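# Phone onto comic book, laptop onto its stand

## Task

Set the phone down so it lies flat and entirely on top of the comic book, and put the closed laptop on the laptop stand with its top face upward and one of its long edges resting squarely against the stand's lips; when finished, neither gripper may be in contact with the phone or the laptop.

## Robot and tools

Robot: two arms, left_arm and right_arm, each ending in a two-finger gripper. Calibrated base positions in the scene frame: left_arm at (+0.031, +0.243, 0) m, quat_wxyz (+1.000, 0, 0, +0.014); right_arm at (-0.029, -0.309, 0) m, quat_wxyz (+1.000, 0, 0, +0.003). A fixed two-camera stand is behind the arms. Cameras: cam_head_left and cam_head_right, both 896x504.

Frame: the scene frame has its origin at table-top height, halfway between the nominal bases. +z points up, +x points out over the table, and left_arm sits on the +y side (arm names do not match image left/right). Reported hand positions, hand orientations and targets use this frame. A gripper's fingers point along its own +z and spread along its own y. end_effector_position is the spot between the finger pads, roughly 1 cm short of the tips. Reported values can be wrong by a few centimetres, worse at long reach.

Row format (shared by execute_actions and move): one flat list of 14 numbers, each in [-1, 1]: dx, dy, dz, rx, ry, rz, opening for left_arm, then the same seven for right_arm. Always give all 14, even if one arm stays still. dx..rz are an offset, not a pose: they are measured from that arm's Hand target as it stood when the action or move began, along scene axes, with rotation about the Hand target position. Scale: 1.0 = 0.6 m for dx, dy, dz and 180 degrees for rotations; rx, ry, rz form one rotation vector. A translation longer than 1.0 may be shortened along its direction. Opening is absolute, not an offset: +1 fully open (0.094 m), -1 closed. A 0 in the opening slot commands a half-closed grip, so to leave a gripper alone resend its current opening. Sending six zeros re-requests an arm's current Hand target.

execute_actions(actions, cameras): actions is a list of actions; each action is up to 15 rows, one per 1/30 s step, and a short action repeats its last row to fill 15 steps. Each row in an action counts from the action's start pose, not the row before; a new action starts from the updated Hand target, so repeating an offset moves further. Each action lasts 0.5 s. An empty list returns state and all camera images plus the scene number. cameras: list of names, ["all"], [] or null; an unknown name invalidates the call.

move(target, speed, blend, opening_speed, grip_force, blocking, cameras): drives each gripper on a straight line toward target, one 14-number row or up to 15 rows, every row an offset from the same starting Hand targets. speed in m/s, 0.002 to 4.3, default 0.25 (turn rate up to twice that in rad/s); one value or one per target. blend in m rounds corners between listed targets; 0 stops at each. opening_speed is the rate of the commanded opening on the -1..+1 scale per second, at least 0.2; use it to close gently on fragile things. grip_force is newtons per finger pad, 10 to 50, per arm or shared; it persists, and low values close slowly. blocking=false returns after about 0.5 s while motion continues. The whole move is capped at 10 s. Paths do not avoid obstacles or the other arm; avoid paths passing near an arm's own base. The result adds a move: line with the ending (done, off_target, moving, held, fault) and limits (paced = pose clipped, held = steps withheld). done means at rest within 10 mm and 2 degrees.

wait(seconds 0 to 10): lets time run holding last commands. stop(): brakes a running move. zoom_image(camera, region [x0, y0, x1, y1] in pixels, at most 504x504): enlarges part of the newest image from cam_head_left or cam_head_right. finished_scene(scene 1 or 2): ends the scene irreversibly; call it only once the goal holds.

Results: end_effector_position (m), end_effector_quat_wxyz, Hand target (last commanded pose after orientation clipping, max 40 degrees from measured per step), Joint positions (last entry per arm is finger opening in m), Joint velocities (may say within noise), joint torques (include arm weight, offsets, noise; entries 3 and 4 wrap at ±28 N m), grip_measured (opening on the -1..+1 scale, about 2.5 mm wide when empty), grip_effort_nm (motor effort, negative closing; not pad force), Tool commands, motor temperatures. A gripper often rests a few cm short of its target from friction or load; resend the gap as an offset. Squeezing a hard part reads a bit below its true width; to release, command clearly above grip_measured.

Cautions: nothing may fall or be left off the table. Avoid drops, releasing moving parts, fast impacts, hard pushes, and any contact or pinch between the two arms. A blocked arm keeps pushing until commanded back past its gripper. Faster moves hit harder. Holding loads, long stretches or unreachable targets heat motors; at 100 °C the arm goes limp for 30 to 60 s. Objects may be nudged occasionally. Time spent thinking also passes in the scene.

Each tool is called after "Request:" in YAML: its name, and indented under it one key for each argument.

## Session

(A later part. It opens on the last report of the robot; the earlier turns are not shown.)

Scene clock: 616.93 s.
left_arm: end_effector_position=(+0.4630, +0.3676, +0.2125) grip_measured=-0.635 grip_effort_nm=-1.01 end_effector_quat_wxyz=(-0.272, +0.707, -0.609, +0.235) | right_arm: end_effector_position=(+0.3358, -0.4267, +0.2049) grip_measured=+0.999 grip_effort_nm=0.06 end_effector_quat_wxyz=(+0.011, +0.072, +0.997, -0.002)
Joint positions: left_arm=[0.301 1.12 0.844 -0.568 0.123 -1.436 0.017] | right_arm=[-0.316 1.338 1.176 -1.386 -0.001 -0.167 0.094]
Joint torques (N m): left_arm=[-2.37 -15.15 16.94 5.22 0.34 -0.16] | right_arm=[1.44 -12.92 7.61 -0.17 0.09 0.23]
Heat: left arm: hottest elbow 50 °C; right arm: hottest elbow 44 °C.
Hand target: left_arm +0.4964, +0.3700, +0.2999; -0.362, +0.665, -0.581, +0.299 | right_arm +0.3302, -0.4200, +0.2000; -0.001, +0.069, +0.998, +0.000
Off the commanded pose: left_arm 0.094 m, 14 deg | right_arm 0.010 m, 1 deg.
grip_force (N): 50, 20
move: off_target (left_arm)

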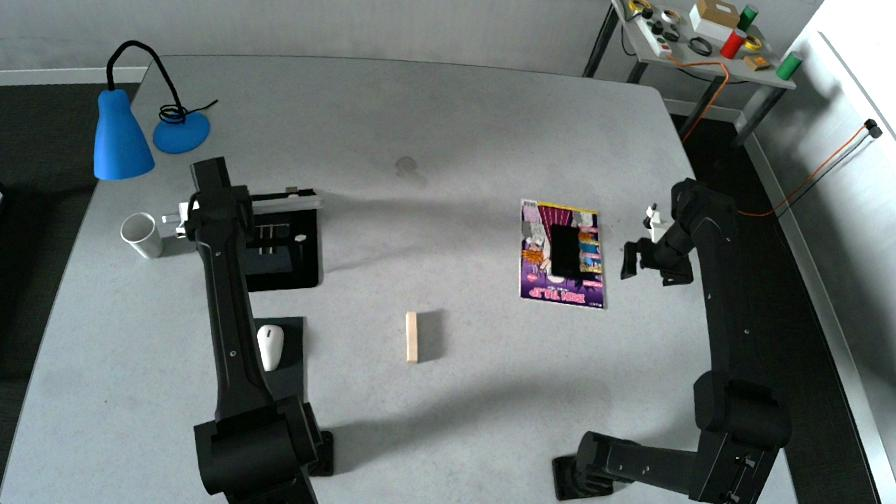

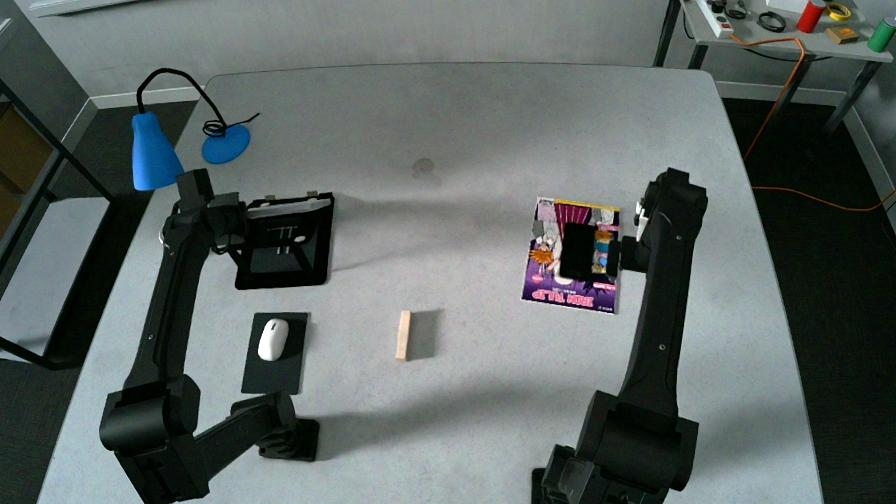

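Request:
move:
  target: [0.076, 0.0075, -0.0448, 0, 0, 0, -1.0, 0, 0, 0, 0, 0, 0, 1.0]
  speed: 0.1
  cameras: ["all"]

Request:
zoom_image:
  camera: "cam_head_left"
  region: [170, 160, 350, 310]

Request:
zoom_image:
  camera: "cam_head_right"
  region: [180, 160, 360, 310]

Scene clock: 626.83 s.
left_arm: end_effector_position=(+0.4948, +0.3675, +0.1812) grip_measured=-0.635 grip_effort_nm=-1.00 end_effector_quat_wxyz=(-0.276, +0.706, -0.606, +0.240) | right_arm: end_effector_position=(+0.3358, -0.4267, +0.2049) grip_measured=+0.999 grip_effort_nm=0.06 end_effector_quat_wxyz=(+0.011, +0.072, +0.997, -0.002)
Joint positions: left_arm=[0.273 1.233 0.837 -0.431 0.107 -1.463 0.017] | right_arm=[-0.316 1.338 1.176 -1.386 -0.001 -0.167 0.094]
Joint torques (N m): left_arm=[-2.32 -14.68 19.74 4.08 0.01 -0.03] | right_arm=[1.44 -12.86 7.61 -0.16 0.09 0.23]
Heat: left arm: hottest elbow 50 °C; right arm: hottest elbow 44 °C.
Hand target: left_arm +0.5421, +0.3745, +0.2731; -0.362, +0.664, -0.581, +0.299 | right_arm +0.3302, -0.4200, +0.2000; -0.001, +0.069, +0.998, +0.000
Off the commanded pose: left_arm 0.104 m, 13 deg | right_arm 0.010 m, 1 deg.
grip_force (N): 50, 20
move: off_target (left_arm)

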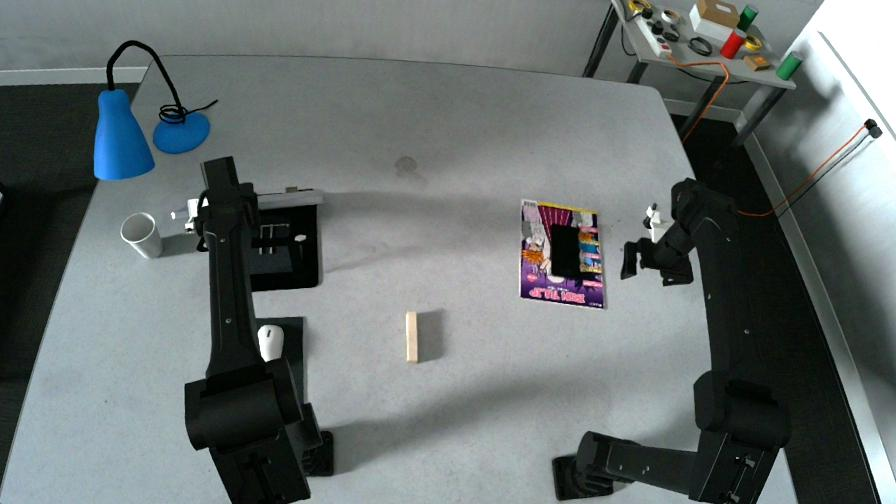

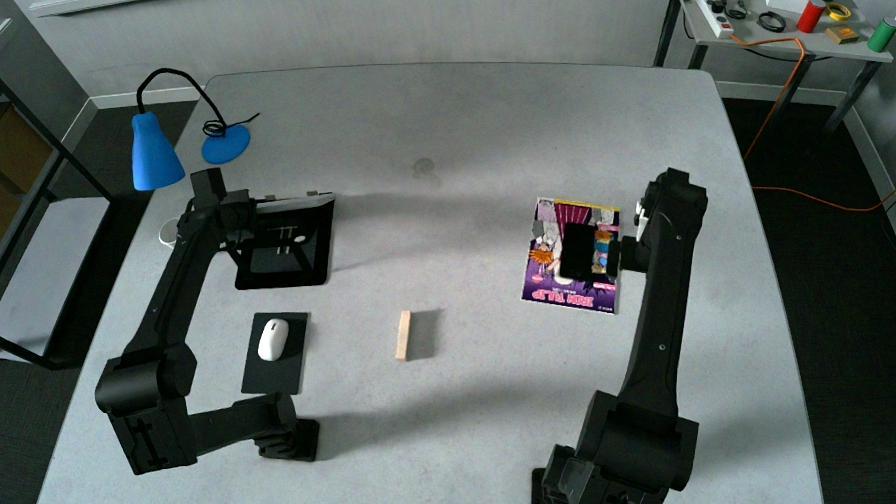

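Scaled by 2.800.

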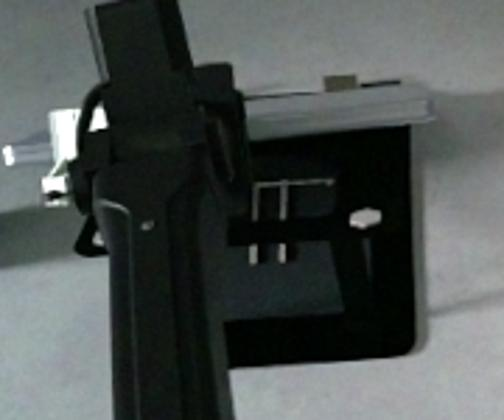

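Scaled by 2.800.

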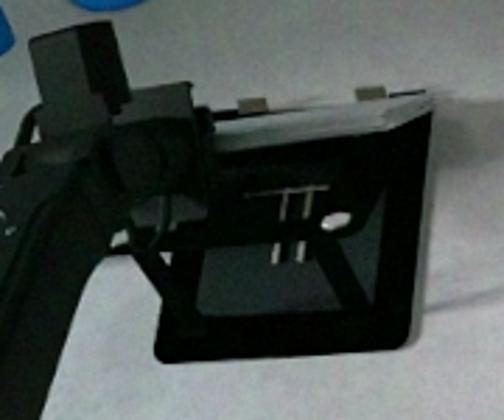

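Request:
move:
  target: [0.1, 0.01, -0.06, 0, 0, 0, -1.0, 0, 0, 0, 0, 0, 0, 1.0]
  speed: 0.07
  cameras: ["all"]

Request:
zoom_image:
  camera: "cam_head_left"
  region: [170, 160, 350, 310]

Request:
zoom_image:
  camera: "cam_head_right"
  region: [180, 160, 360, 310]

Scene clock: 634.23 s.
left_arm: end_effector_position=(+0.5336, +0.3733, +0.1563) grip_measured=-0.635 grip_effort_nm=-1.01 end_effector_quat_wxyz=(-0.289, +0.703, -0.602, +0.245) | right_arm: end_effector_position=(+0.3358, -0.4267, +0.2049) grip_measured=+0.999 grip_effort_nm=0.06 end_effector_quat_wxyz=(+0.011, +0.072, +0.997, -0.002)
Joint positions: left_arm=[0.256 1.364 0.869 -0.302 0.087 -1.477 0.017] | right_arm=[-0.316 1.338 1.176 -1.386 -0.001 -0.167 0.094]
Joint torques (N m): left_arm=[-2.84 -12.34 22.32 4.08 -0.11 -0.06] | right_arm=[1.44 -12.86 7.62 -0.16 0.09 0.22]
Motor temperatures (°C): left_arm=[22 28 53 24 28 24 29] | right_arm=[26 37 44 25 24 23 25]
Heat: left arm: hottest elbow 53 °C; right arm: hottest elbow 44 °C.
Hand target: left_arm +0.6021, +0.3805, +0.2371; -0.362, +0.664, -0.581, +0.299 | right_arm +0.3302, -0.4200, +0.2000; -0.001, +0.069, +0.998, +0.000
Off the commanded pose: left_arm 0.106 m, 12 deg | right_arm 0.010 m, 1 deg.
grip_force (N): 50, 20
move: off_target (left_arm)

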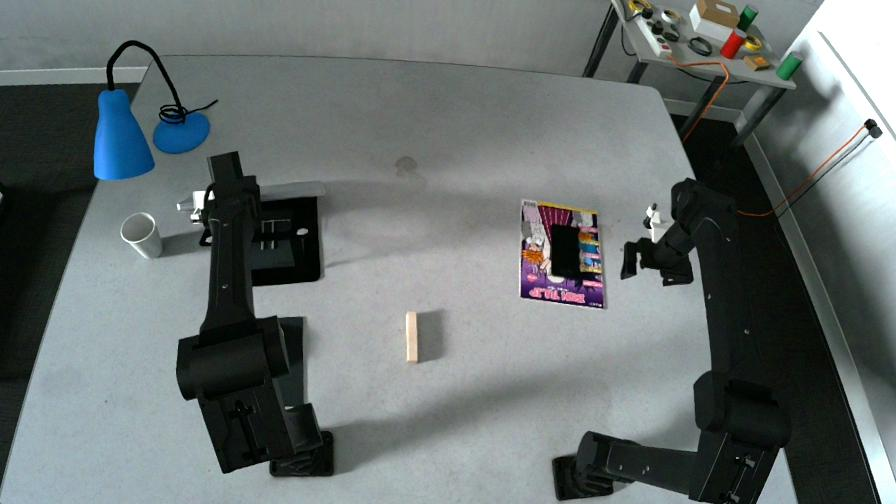

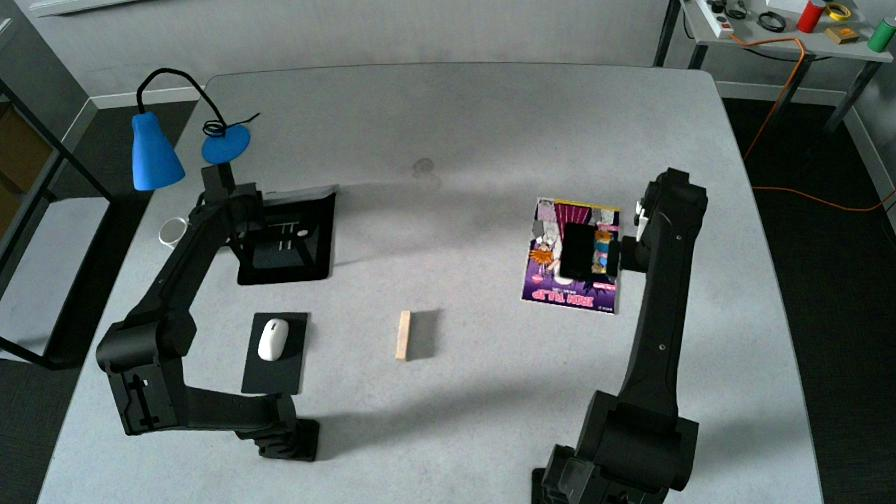

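Scaled by 2.800.

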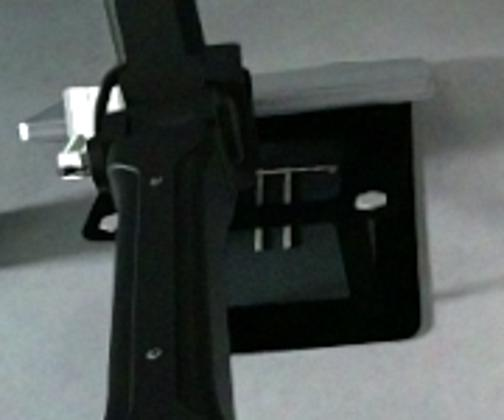

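Scaled by 2.800.

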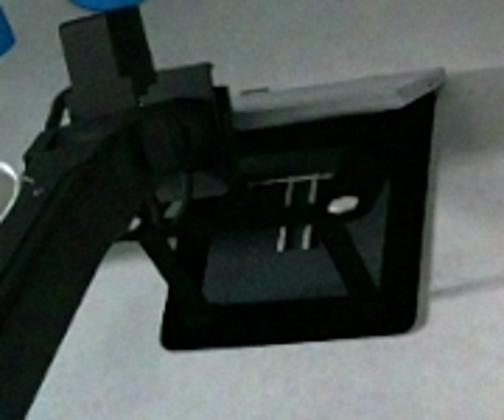

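Request:
move:
  target: [-0.025, 0, -0.0833, -0.0038, 0.0331, 0, -1.0, 0, 0, 0, 0, 0, 0, 1.0]
  speed: 0.07
  cameras: ["all"]

Request:
zoom_image:
  camera: "cam_head_left"
  region: [170, 150, 350, 300]

Request:
zoom_image:
  camera: "cam_head_right"
  region: [180, 150, 360, 300]

Scene clock: 651.10 s.
left_arm: end_effector_position=(+0.5412, +0.3758, +0.1508) grip_measured=-0.635 grip_effort_nm=-1.01 end_effector_quat_wxyz=(-0.289, +0.703, -0.602, +0.244) | right_arm: end_effector_position=(+0.3358, -0.4267, +0.2049) grip_measured=+0.999 grip_effort_nm=0.06 end_effector_quat_wxyz=(+0.011, +0.072, +0.997, -0.002)
Joint positions: left_arm=[0.256 1.393 0.881 -0.287 0.086 -1.476 0.017] | right_arm=[-0.316 1.338 1.176 -1.386 -0.001 -0.167 0.094]
Joint torques (N m): left_arm=[-2.84 -10.29 18.51 3.11 -0.3 0.06] | right_arm=[1.44 -12.81 7.62 -0.17 0.09 0.22]
Motor temperatures (°C): left_arm=[22 28 57 24 27 24 29] | right_arm=[26 37 44 25 24 23 25]
Heat: left arm: hottest elbow 57 °C; right arm: hottest elbow 44 °C.
Hand target: left_arm +0.5870, +0.3805, +0.1869; -0.327, +0.681, -0.597, +0.268 | right_arm +0.3302, -0.4200, +0.2000; -0.001, +0.069, +0.998, +0.000
Off the commanded pose: left_arm 0.059 m, 6 deg | right_arm 0.010 m, 1 deg.
grip_force (N): 50, 20
move: off_target (left_arm)

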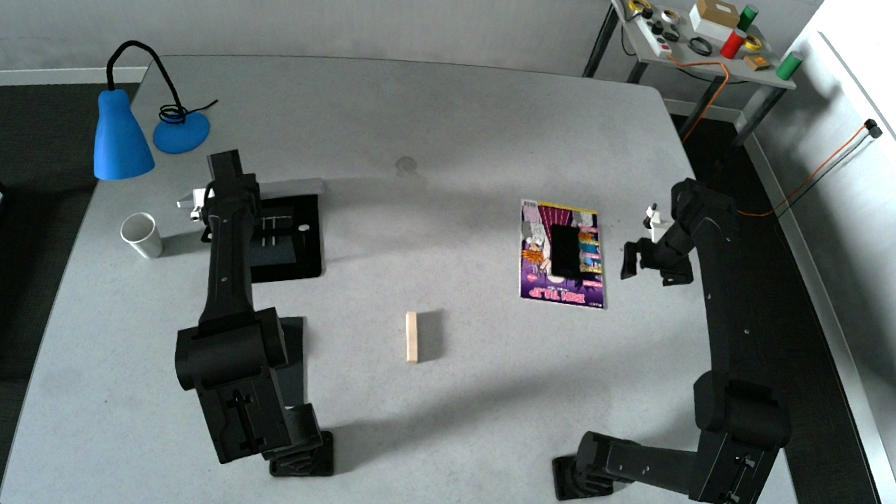

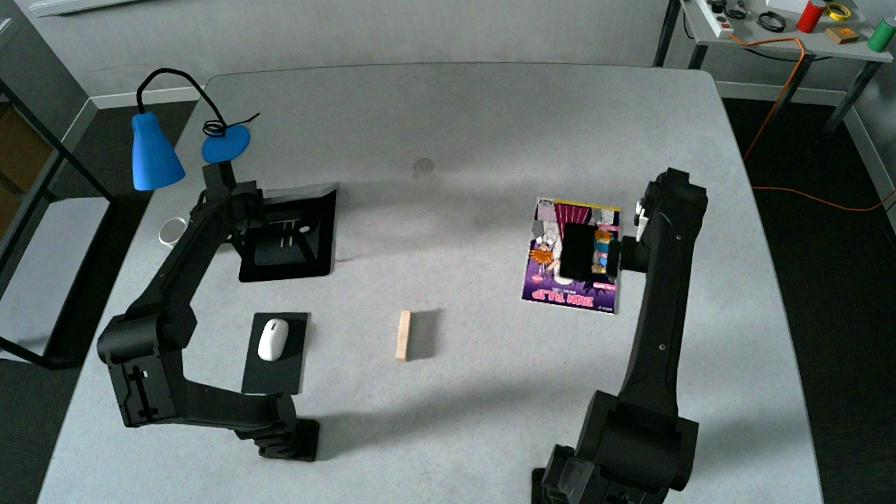

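Scaled by 2.800.

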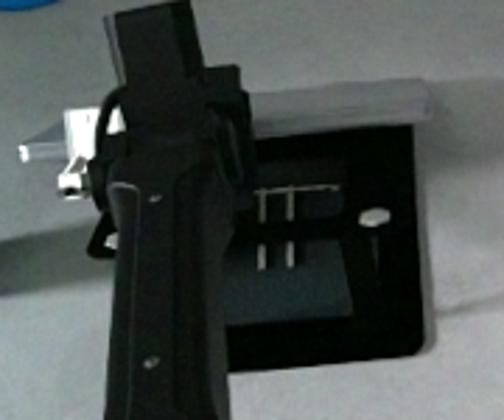

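Scaled by 2.800.

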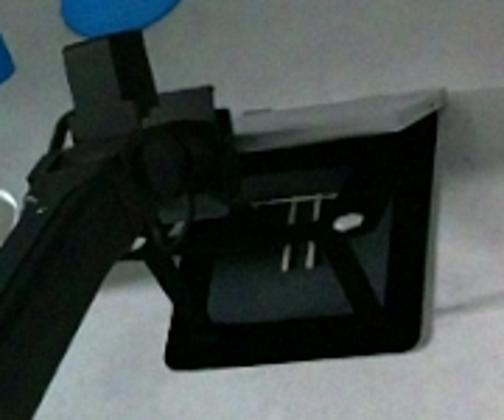

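Request:
move:
  target: [-0.05, 0, -0.075, -0.0031, 0.0276, 0, -1.0, 0, 0, 0, 0, 0, 0, 1.0]
  speed: 0.07

Scene clock: 656.03 s.
left_arm: end_effector_position=(+0.5418, +0.3788, +0.1490) grip_measured=-0.635 grip_effort_nm=-1.00 end_effector_quat_wxyz=(-0.292, +0.701, -0.604, +0.241) | right_arm: end_effector_position=(+0.3358, -0.4267, +0.2049) grip_measured=+0.999 grip_effort_nm=0.06 end_effector_quat_wxyz=(+0.011, +0.072, +0.997, -0.002)
Joint positions: left_arm=[0.26 1.399 0.881 -0.28 0.084 -1.464 0.017] | right_arm=[-0.316 1.338 1.176 -1.386 -0.001 -0.167 0.094]
Joint torques (N m): left_arm=[-2.55 -8.53 11.97 2.81 -0.22 0.25] | right_arm=[1.49 -12.81 7.62 -0.17 0.1 0.23]
Motor temperatures (°C): left_arm=[22 28 57 24 27 24 29] | right_arm=[26 37 44 25 24 23 25]
Heat: left arm: hottest elbow 57 °C; right arm: hottest elbow 44 °C.
Hand target: left_arm +0.5571, +0.3804, +0.1420; -0.298, +0.694, -0.610, +0.241 | right_arm +0.3302, -0.4200, +0.2000; -0.001, +0.069, +0.998, +0.000
Off the commanded pose: left_arm 0.017 m, 1 deg | right_arm 0.010 m, 1 deg.
grip_force (N): 50, 20
move: off_target (left_arm)

Request:
move:
  target: [-0.0167, 0, -0.0333, 0.0031, -0.0276, 0, -1.0, 0, 0, 0, 0, 0, 0, 1.0]
  speed: 0.07

Scene clock: 661.93 s.
left_arm: end_effector_position=(+0.5418, +0.3801, +0.1348) grip_measured=-0.635 grip_effort_nm=-1.01 end_effector_quat_wxyz=(-0.328, +0.683, -0.593, +0.272) | right_arm: end_effector_position=(+0.3358, -0.4267, +0.2049) grip_measured=+0.999 grip_effort_nm=0.06 end_effector_quat_wxyz=(+0.011, +0.072, +0.997, -0.002)
Joint positions: left_arm=[0.268 1.41 0.79 -0.075 0.102 -1.463 0.017] | right_arm=[-0.316 1.338 1.176 -1.386 -0.001 -0.167 0.094]
Joint torques (N m): left_arm=[-2.08 -9.47 9.72 2.55 -0.11 0.11] | right_arm=[1.49 -12.81 7.6 -0.18 0.09 0.23]
Motor temperatures (°C): left_arm=[22 28 56 24 27 24 29] | right_arm=[26 37 44 25 24 23 25]
Heat: left arm: hottest elbow 56 °C; right arm: hottest elbow 44 °C.
Hand target: left_arm +0.5471, +0.3804, +0.1221; -0.327, +0.681, -0.598, +0.268 | right_arm +0.3302, -0.4200, +0.2000; -0.001, +0.069, +0.998, +0.000
Off the commanded pose: left_arm 0.014 m, 1 deg | right_arm 0.010 m, 1 deg.
grip_force (N): 50, 20
move: off_target (left_arm)

Request:
wait:
  seconds: 0
  cameras: ["all"]

Request:
zoom_image:
  camera: "cam_head_left"
  region: [170, 140, 350, 290]

Request:
zoom_image:
  camera: "cam_head_right"
  region: [180, 140, 360, 290]

Scene clock: 665.90 s.
left_arm: end_effector_position=(+0.5418, +0.3801, +0.1348) grip_measured=-0.635 grip_effort_nm=-1.00 end_effector_quat_wxyz=(-0.328, +0.683, -0.593, +0.272) | right_arm: end_effector_position=(+0.3358, -0.4267, +0.2049) grip_measured=+0.999 grip_effort_nm=0.06 end_effector_quat_wxyz=(+0.011, +0.072, +0.997, -0.002)
Joint positions: left_arm=[0.268 1.41 0.79 -0.075 0.102 -1.463 0.017] | right_arm=[-0.316 1.338 1.176 -1.386 -0.001 -0.167 0.094]
Joint torques (N m): left_arm=[-1.67 -9.52 9.59 2.73 -0.19 0.19] | right_arm=[1.49 -12.86 7.64 -0.16 0.09 0.23]
Motor temperatures (°C): left_arm=[22 28 55 24 27 24 29] | right_arm=[26 37 44 25 24 23 25]
Heat: left arm: hottest elbow 55 °C; right arm: hottest elbow 44 °C.
Hand target: left_arm +0.5471, +0.3804, +0.1221; -0.327, +0.681, -0.598, +0.268 | right_arm +0.3302, -0.4200, +0.2000; -0.001, +0.069, +0.998, +0.000
Tool commands: left_gripper/opening=-1.0 right_gripper/opening=+1.0
Off the commanded pose: left_arm 0.014 m, 1 deg | right_arm 0.010 m, 1 deg.
grip_force (N): 50, 20

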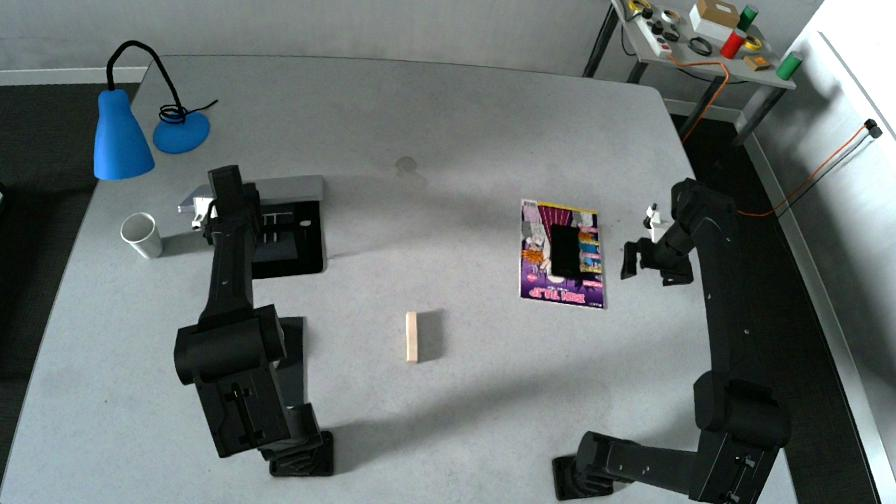

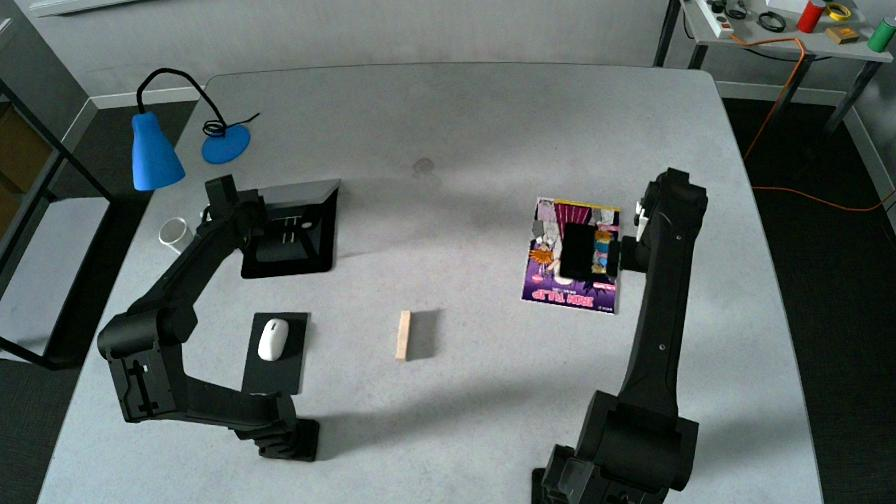

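Scaled by 2.800.

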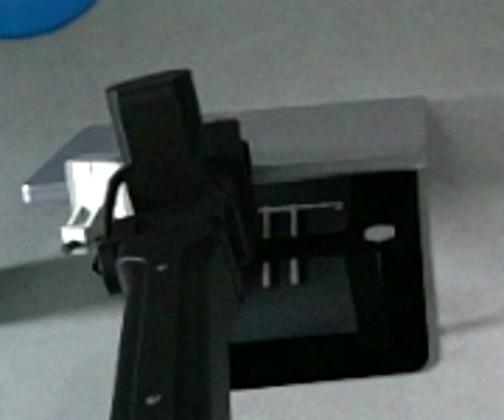

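Scaled by 2.800.

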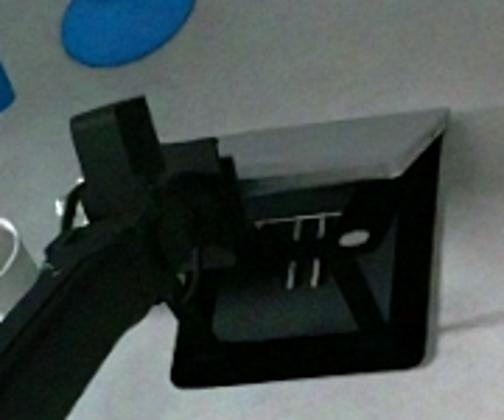

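Request:
move:
  target: [0.0358, 0.0046, 0.0437, 0, 0, 0, 1.0, 0, 0, 0, 0, 0, 0, 1.0]
  speed: 0.014
  opening_speed: 0.6
  cameras: ["all"]

Request:
zoom_image:
  camera: "cam_head_left"
  region: [170, 140, 350, 290]

Request:
zoom_image:
  camera: "cam_head_right"
  region: [180, 140, 360, 290]

Scene clock: 680.07 s.
left_arm: end_effector_position=(+0.5557, +0.3845, +0.1483) grip_measured=+0.997 grip_effort_nm=0.17 end_effector_quat_wxyz=(-0.328, +0.687, -0.589, +0.271) | right_arm: end_effector_position=(+0.3358, -0.4267, +0.2049) grip_measured=+0.999 grip_effort_nm=0.06 end_effector_quat_wxyz=(+0.011, +0.072, +0.997, -0.002)
Joint positions: left_arm=[0.267 1.424 0.847 -0.119 0.096 -1.474 0.094] | right_arm=[-0.316 1.338 1.176 -1.386 -0.001 -0.167 0.094]
Joint torques (N m): left_arm=[-1.96 -10.81 12.88 1.22 -0.22 0.21] | right_arm=[1.49 -12.86 7.62 -0.18 0.09 0.23]
Heat: left arm: hottest elbow 52 °C; right arm: hottest elbow 43 °C.
Hand target: left_arm +0.5685, +0.3833, +0.1483; -0.327, +0.681, -0.597, +0.268 | right_arm +0.3302, -0.4200, +0.2000; -0.001, +0.069, +0.998, +0.000
Off the commanded pose: left_arm 0.013 m, 1 deg | right_arm 0.010 m, 1 deg.
grip_force (N): 50, 20
move: off_target (left_arm)

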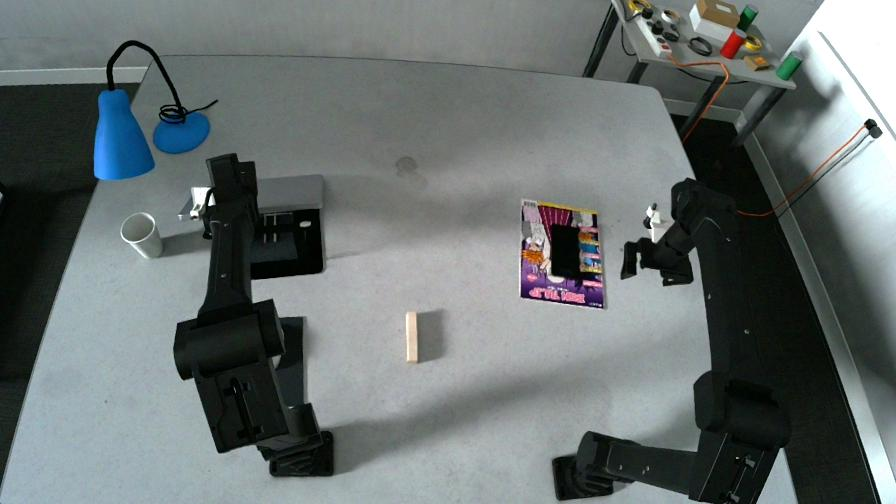

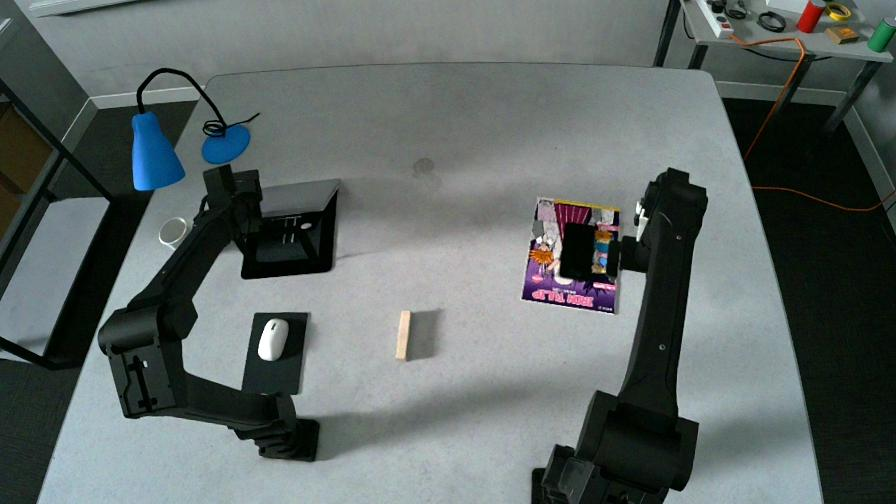

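Scaled by 2.800.

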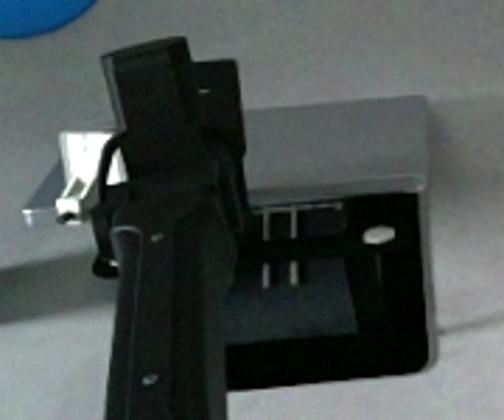

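Scaled by 2.800.

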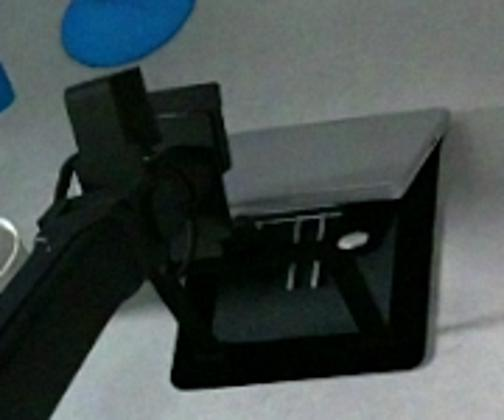

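Request:
move:
  target:
    - [0, 0, -0.0167, 0, 0, 0, 1.0, 0, 0, 0, 0, 0, 0, 1.0]
    - [-0.145, -0.018, 0.055, 0, 0, 0, 1.0, 0, 0, 0, 0, 0, 0, 1.0]
  speed: [0.06, 0.08]
  blend: [0.005, 0]
  cameras: ["all"]

Request:
zoom_image:
  camera: "cam_head_left"
  region: [170, 140, 350, 290]

Request:
zoom_image:
  camera: "cam_head_right"
  region: [180, 140, 360, 290]

Scene clock: 691.20 s.
left_arm: end_effector_position=(+0.4892, +0.3681, +0.1813) grip_measured=+0.998 grip_effort_nm=0.13 end_effector_quat_wxyz=(-0.326, +0.680, -0.598, +0.272) | right_arm: end_effector_position=(+0.3358, -0.4267, +0.2049) grip_measured=+0.999 grip_effort_nm=0.06 end_effector_quat_wxyz=(+0.011, +0.072, +0.997, -0.002)
Joint positions: left_arm=[0.283 1.185 0.733 -0.247 0.12 -1.444 0.094] | right_arm=[-0.316 1.338 1.176 -1.386 -0.001 -0.167 0.094]
Joint torques (N m): left_arm=[-0.15 -10.99 9.36 1.2 0.07 0.13] | right_arm=[1.44 -12.86 7.62 -0.18 0.09 0.23]
Heat: left arm: hottest elbow 51 °C; right arm: hottest elbow 43 °C.
Hand target: left_arm +0.4816, +0.3724, +0.1814; -0.328, +0.681, -0.598, +0.268 | right_arm +0.3302, -0.4200, +0.2000; -0.001, +0.069, +0.998, +0.000
Off the commanded pose: left_arm 0.009 m, 1 deg | right_arm 0.010 m, 1 deg.
grip_force (N): 50, 20
move: done

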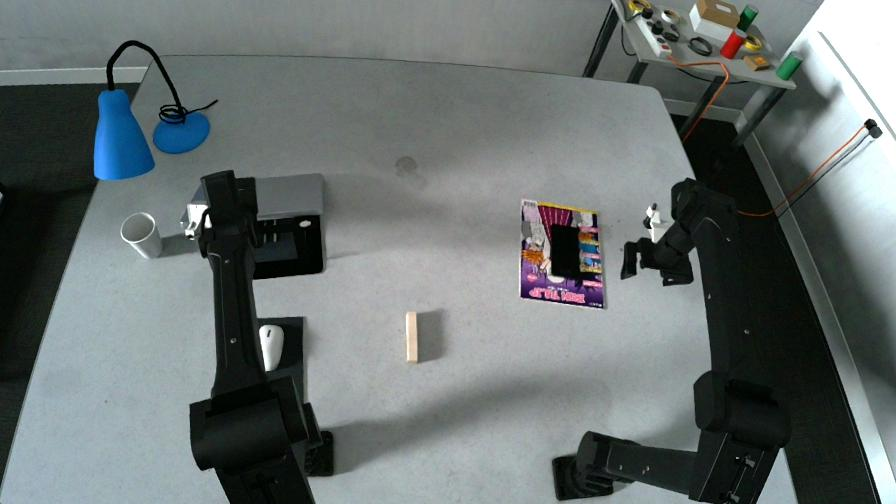

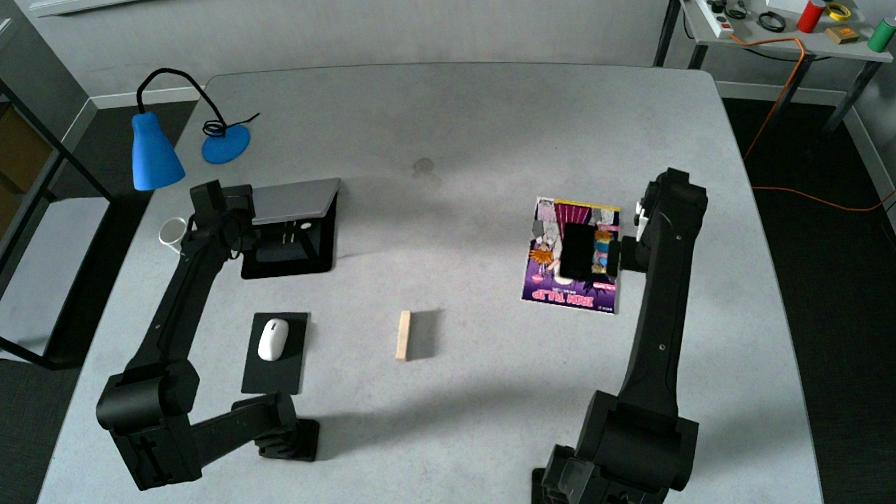

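Scaled by 2.800.

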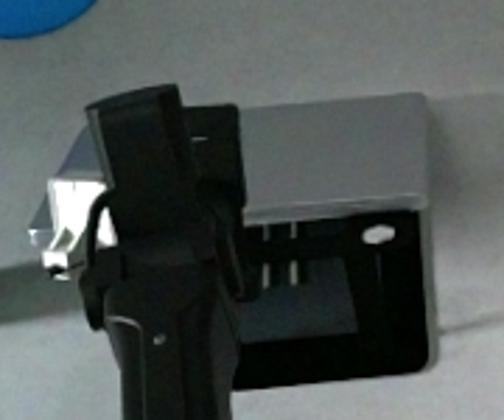

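Scaled by 2.800.

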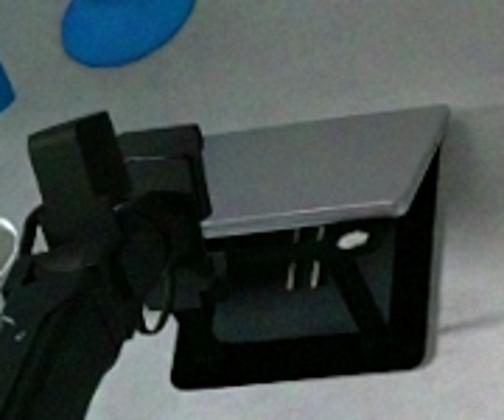

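Request:
move:
  target:
    - [-0.075, -0.009, -0.033, 0, 0, 0, 1.0, 0, 0, 0, 0, 0, 0, 1.0]
    - [-0.158, -0.02, 0.035, 0, 0, 0, 1.0, 0, 0, 0, 0, 0, 0, 1.0]
  speed: [0.08, 0.15]
  blend: [0.01, 0]
  cameras: ["all"]

Request:
zoom_image:
  camera: "cam_head_left"
  region: [170, 140, 350, 290]

Request:
zoom_image:
  camera: "cam_head_right"
  region: [180, 140, 360, 290]

Scene clock: 700.33 s.
left_arm: end_effector_position=(+0.3894, +0.3561, +0.2001) grip_measured=+0.998 grip_effort_nm=0.13 end_effector_quat_wxyz=(-0.324, +0.681, -0.599, +0.270) | right_arm: end_effector_position=(+0.3358, -0.4267, +0.2049) grip_measured=+0.999 grip_effort_nm=0.06 end_effector_quat_wxyz=(+0.011, +0.072, +0.997, -0.002)
Joint positions: left_arm=[0.361 0.841 0.583 -0.455 0.179 -1.392 0.094] | right_arm=[-0.316 1.338 1.176 -1.386 -0.001 -0.167 0.094]
Joint torques (N m): left_arm=[0.32 -5.42 11.34 1.28 0.16 0.13] | right_arm=[1.44 -12.81 7.62 -0.17 0.09 0.23]
Motor temperatures (°C): left_arm=[22 27 49 24 27 24 28] | right_arm=[26 37 43 25 24 23 25]
Heat: left arm: hottest elbow 49 °C; right arm: hottest elbow 43 °C.
Hand target: left_arm +0.3868, +0.3604, +0.2024; -0.327, +0.681, -0.597, +0.268 | right_arm +0.3302, -0.4200, +0.2000; -0.001, +0.069, +0.998, +0.000
Off the commanded pose: left_arm 0.006 m, 1 deg | right_arm 0.010 m, 1 deg.
grip_force (N): 50, 20
move: done

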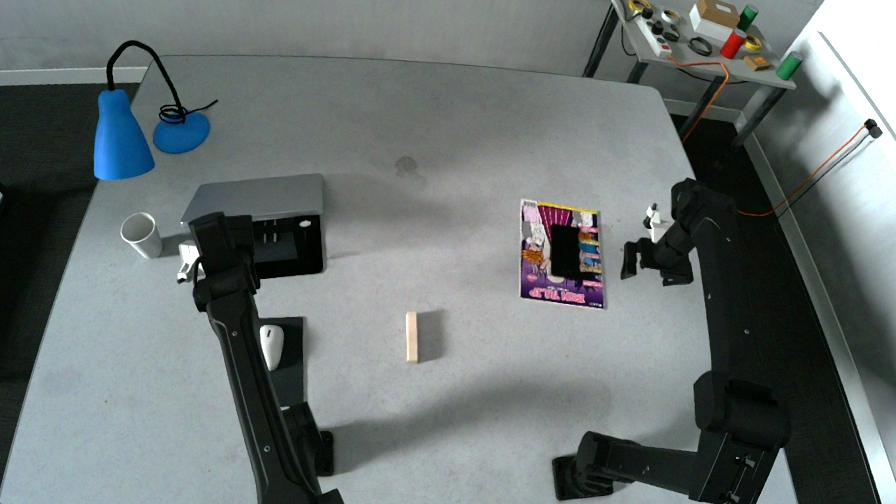

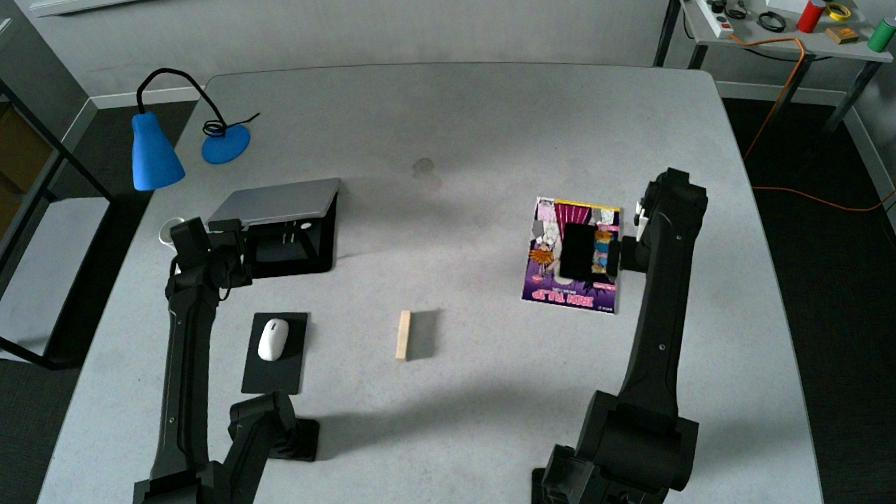

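Scaled by 2.800.

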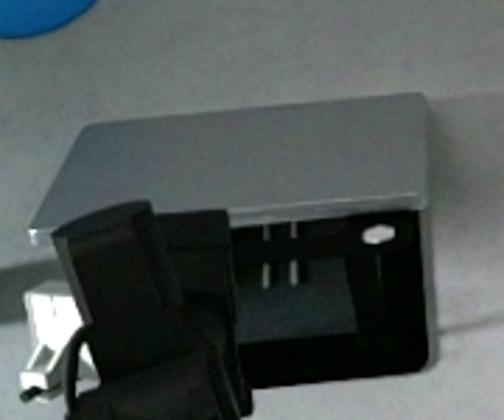

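Scaled by 2.800.

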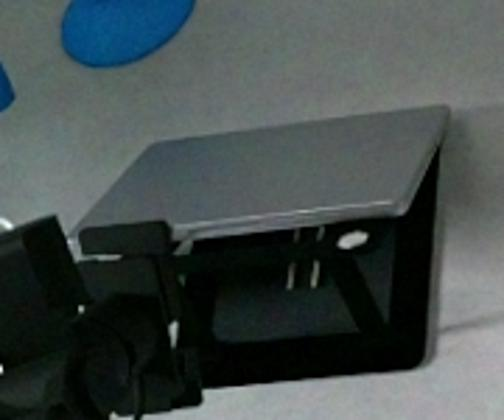

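Request:
move:
  target:
    - [0.08, 0.0085, -0.029, -0.0067, 0.0411, 0, -1.0, 0, 0, 0, 0, 0, 0, 1.0]
    - [0.1087, 0.011, -0.0623, -0.0067, 0.0411, 0, -1.0, 0, 0, 0, 0, 0, 0, 1.0]
  speed: [0.1, 0.06]
  blend: [0.01, 0]
  cameras: ["all"]

Request:
zoom_image:
  camera: "cam_head_left"
  region: [170, 140, 350, 290]

Request:
zoom_image:
  camera: "cam_head_right"
  region: [180, 140, 360, 290]

Scene clock: 722.43 s.
left_arm: end_effector_position=(+0.4219, +0.3623, +0.1334) grip_measured=-0.981 grip_effort_nm=-1.01 end_effector_quat_wxyz=(-0.252, +0.713, -0.620, +0.211) | right_arm: end_effector_position=(+0.3358, -0.4267, +0.2049) grip_measured=+0.999 grip_effort_nm=0.06 end_effector_quat_wxyz=(+0.011, +0.072, +0.997, -0.002)
Joint positions: left_arm=[0.319 1.115 0.648 -0.443 0.116 -1.403 0.001] | right_arm=[-0.316 1.338 1.176 -1.386 -0.001 -0.167 0.094]
Joint torques (N m): left_arm=[-2.61 -7.18 16.35 2.13 -0.14 -0.06] | right_arm=[1.49 -12.86 7.62 -0.17 0.09 0.22]
Heat: left arm: hottest elbow 48 °C; right arm: hottest elbow 43 °C.
Hand target: left_arm +0.4520, +0.3670, +0.1650; -0.281, +0.700, -0.615, +0.230 | right_arm +0.3302, -0.4200, +0.2000; -0.001, +0.069, +0.998, +0.000
Off the commanded pose: left_arm 0.044 m, 4 deg | right_arm 0.010 m, 1 deg.
grip_force (N): 50, 20
move: off_target (left_arm)

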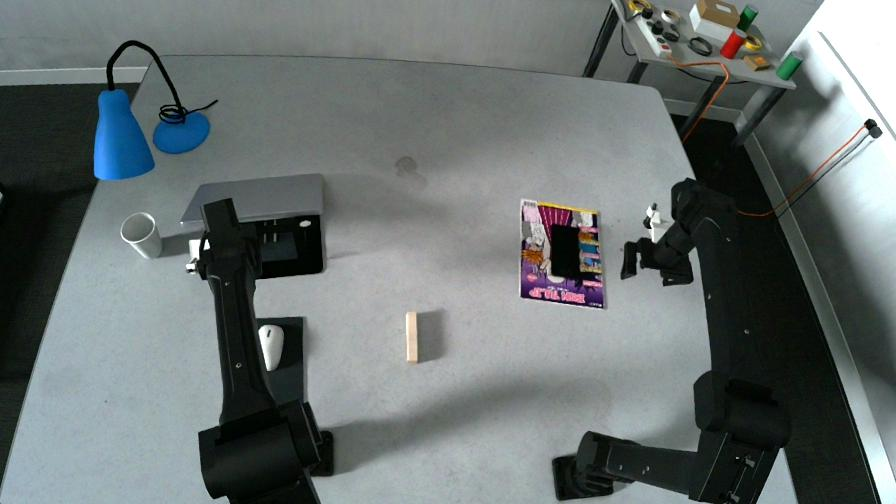

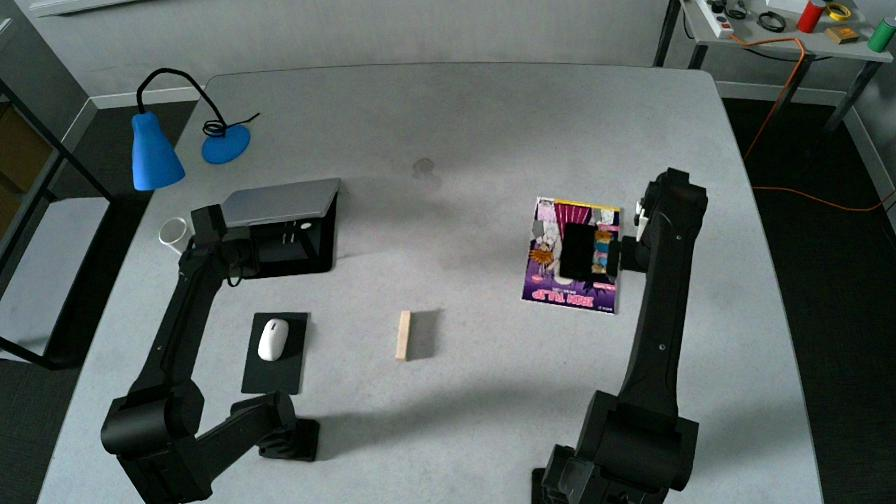

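Scaled by 2.800.

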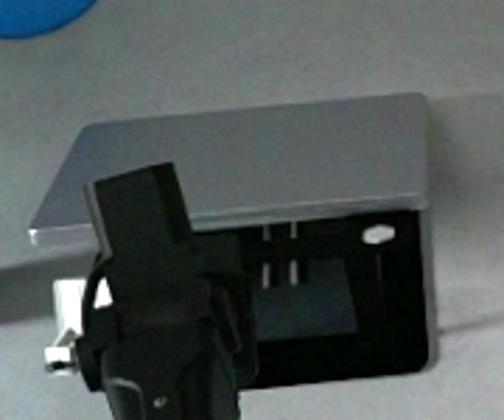

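Scaled by 2.800.

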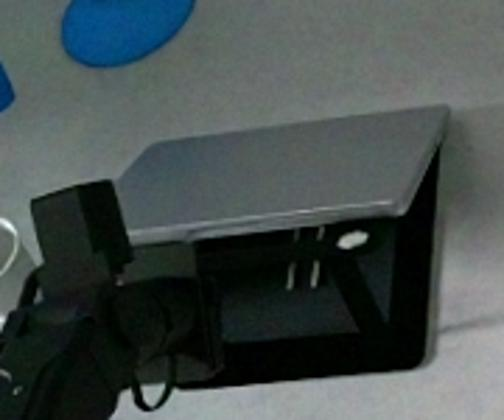

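Request:
move:
  target:
    - [0, 0, 0.075, 0.0036, -0.0219, 0, -1.0, 0, 0, 0, 0, 0, 0, 1.0]
    - [0.045, 0.006, 0.075, 0.0036, -0.0219, 0, -1.0, 0, 0, 0, 0, 0, 0, 1.0]
  speed: 0.1
  blend: [0.005, 0]

Scene clock: 746.27 s.
left_arm: end_effector_position=(+0.4511, +0.3672, +0.1736) grip_measured=-0.981 grip_effort_nm=-1.01 end_effector_quat_wxyz=(-0.277, +0.703, -0.612, +0.230) | right_arm: end_effector_position=(+0.3358, -0.4267, +0.2049) grip_measured=+0.999 grip_effort_nm=0.06 end_effector_quat_wxyz=(+0.011, +0.072, +0.997, -0.002)
Joint positions: left_arm=[0.306 1.124 0.738 -0.454 0.116 -1.419 0.001] | right_arm=[-0.316 1.338 1.176 -1.386 -0.001 -0.167 0.094]
Joint torques (N m): left_arm=[-2.96 -8.12 17.52 1.89 -0.1 -0.07] | right_arm=[1.44 -12.86 7.62 -0.16 0.09 0.23]
Heat: left arm: hottest elbow 48 °C; right arm: hottest elbow 43 °C.
Hand target: left_arm +0.4790, +0.3707, +0.2099; -0.306, +0.691, -0.606, +0.250 | right_arm +0.3302, -0.4200, +0.2000; -0.001, +0.069, +0.998, +0.000
Off the commanded pose: left_arm 0.046 m, 4 deg | right_arm 0.010 m, 1 deg.
grip_force (N): 50, 20
move: off_target (left_arm)

Request:
move:
  target: [0.0617, 0.0067, -0.0467, 0, 0, 0, -1.0, 0, 0, 0, 0, 0, 0, 1.0]
  speed: 0.05
  cameras: ["all"]

Request:
zoom_image:
  camera: "cam_head_left"
  region: [170, 140, 350, 290]

Request:
zoom_image:
  camera: "cam_head_right"
  region: [180, 140, 360, 290]

Scene clock: 757.67 s.
left_arm: end_effector_position=(+0.4832, +0.3710, +0.1467) grip_measured=-0.981 grip_effort_nm=-1.01 end_effector_quat_wxyz=(-0.275, +0.705, -0.613, +0.228) | right_arm: end_effector_position=(+0.3358, -0.4267, +0.2049) grip_measured=+0.999 grip_effort_nm=0.06 end_effector_quat_wxyz=(+0.011, +0.072, +0.997, -0.002)
Joint positions: left_arm=[0.286 1.256 0.766 -0.355 0.102 -1.434 0.001] | right_arm=[-0.316 1.338 1.176 -1.386 -0.001 -0.167 0.094]
Joint torques (N m): left_arm=[-2.61 -8.53 16.96 1.98 -0.18 -0.02] | right_arm=[1.44 -12.81 7.58 -0.18 0.09 0.23]
Heat: left arm: hottest elbow 49 °C; right arm: hottest elbow 43 °C.
Hand target: left_arm +0.5160, +0.3747, +0.1819; -0.306, +0.691, -0.606, +0.250 | right_arm +0.3302, -0.4200, +0.2000; -0.001, +0.069, +0.998, +0.000
Off the commanded pose: left_arm 0.048 m, 5 deg | right_arm 0.010 m, 1 deg.
grip_force (N): 50, 20
move: off_target (left_arm)

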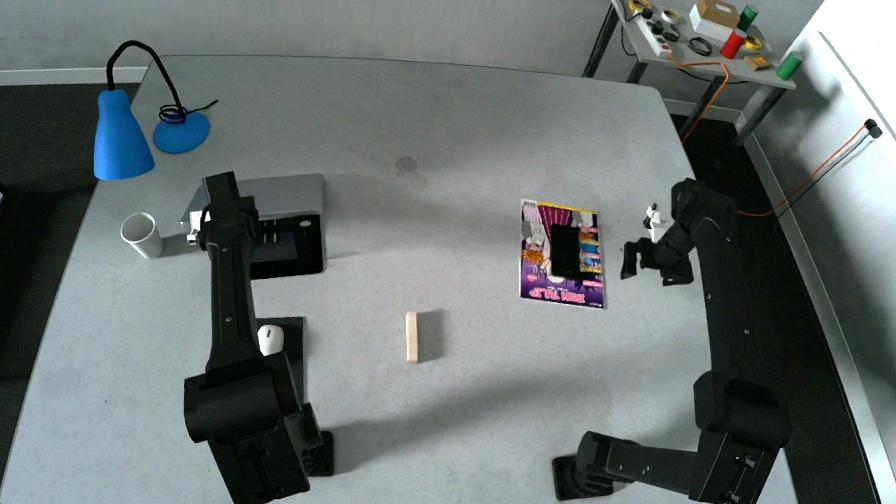

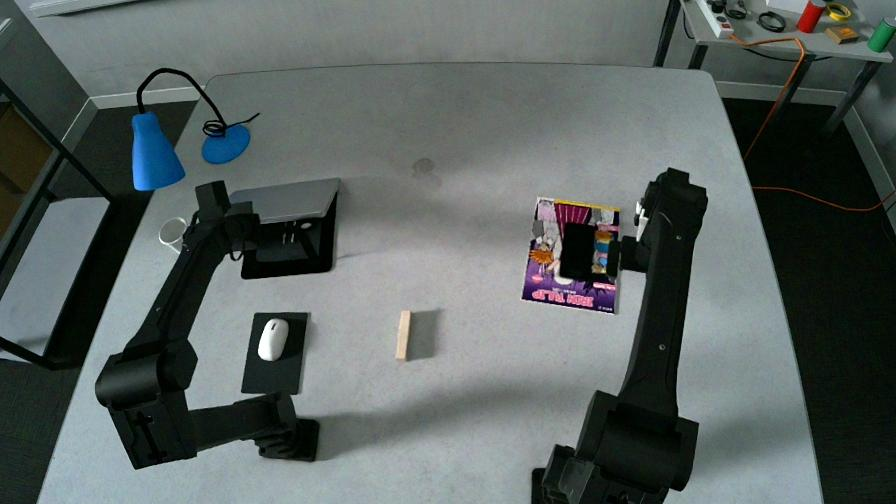

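Scaled by 2.800.

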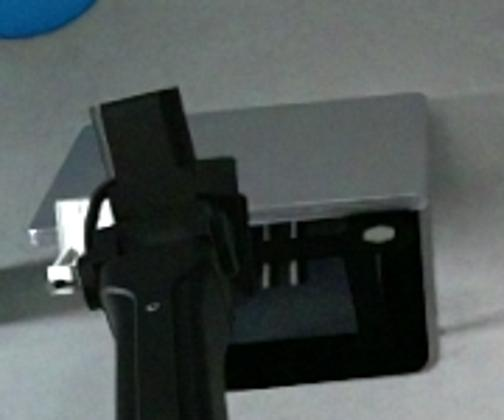

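Scaled by 2.800.

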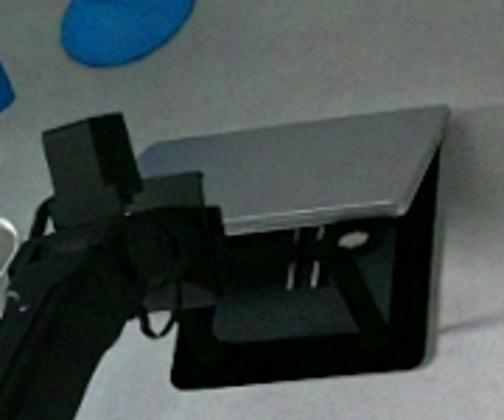

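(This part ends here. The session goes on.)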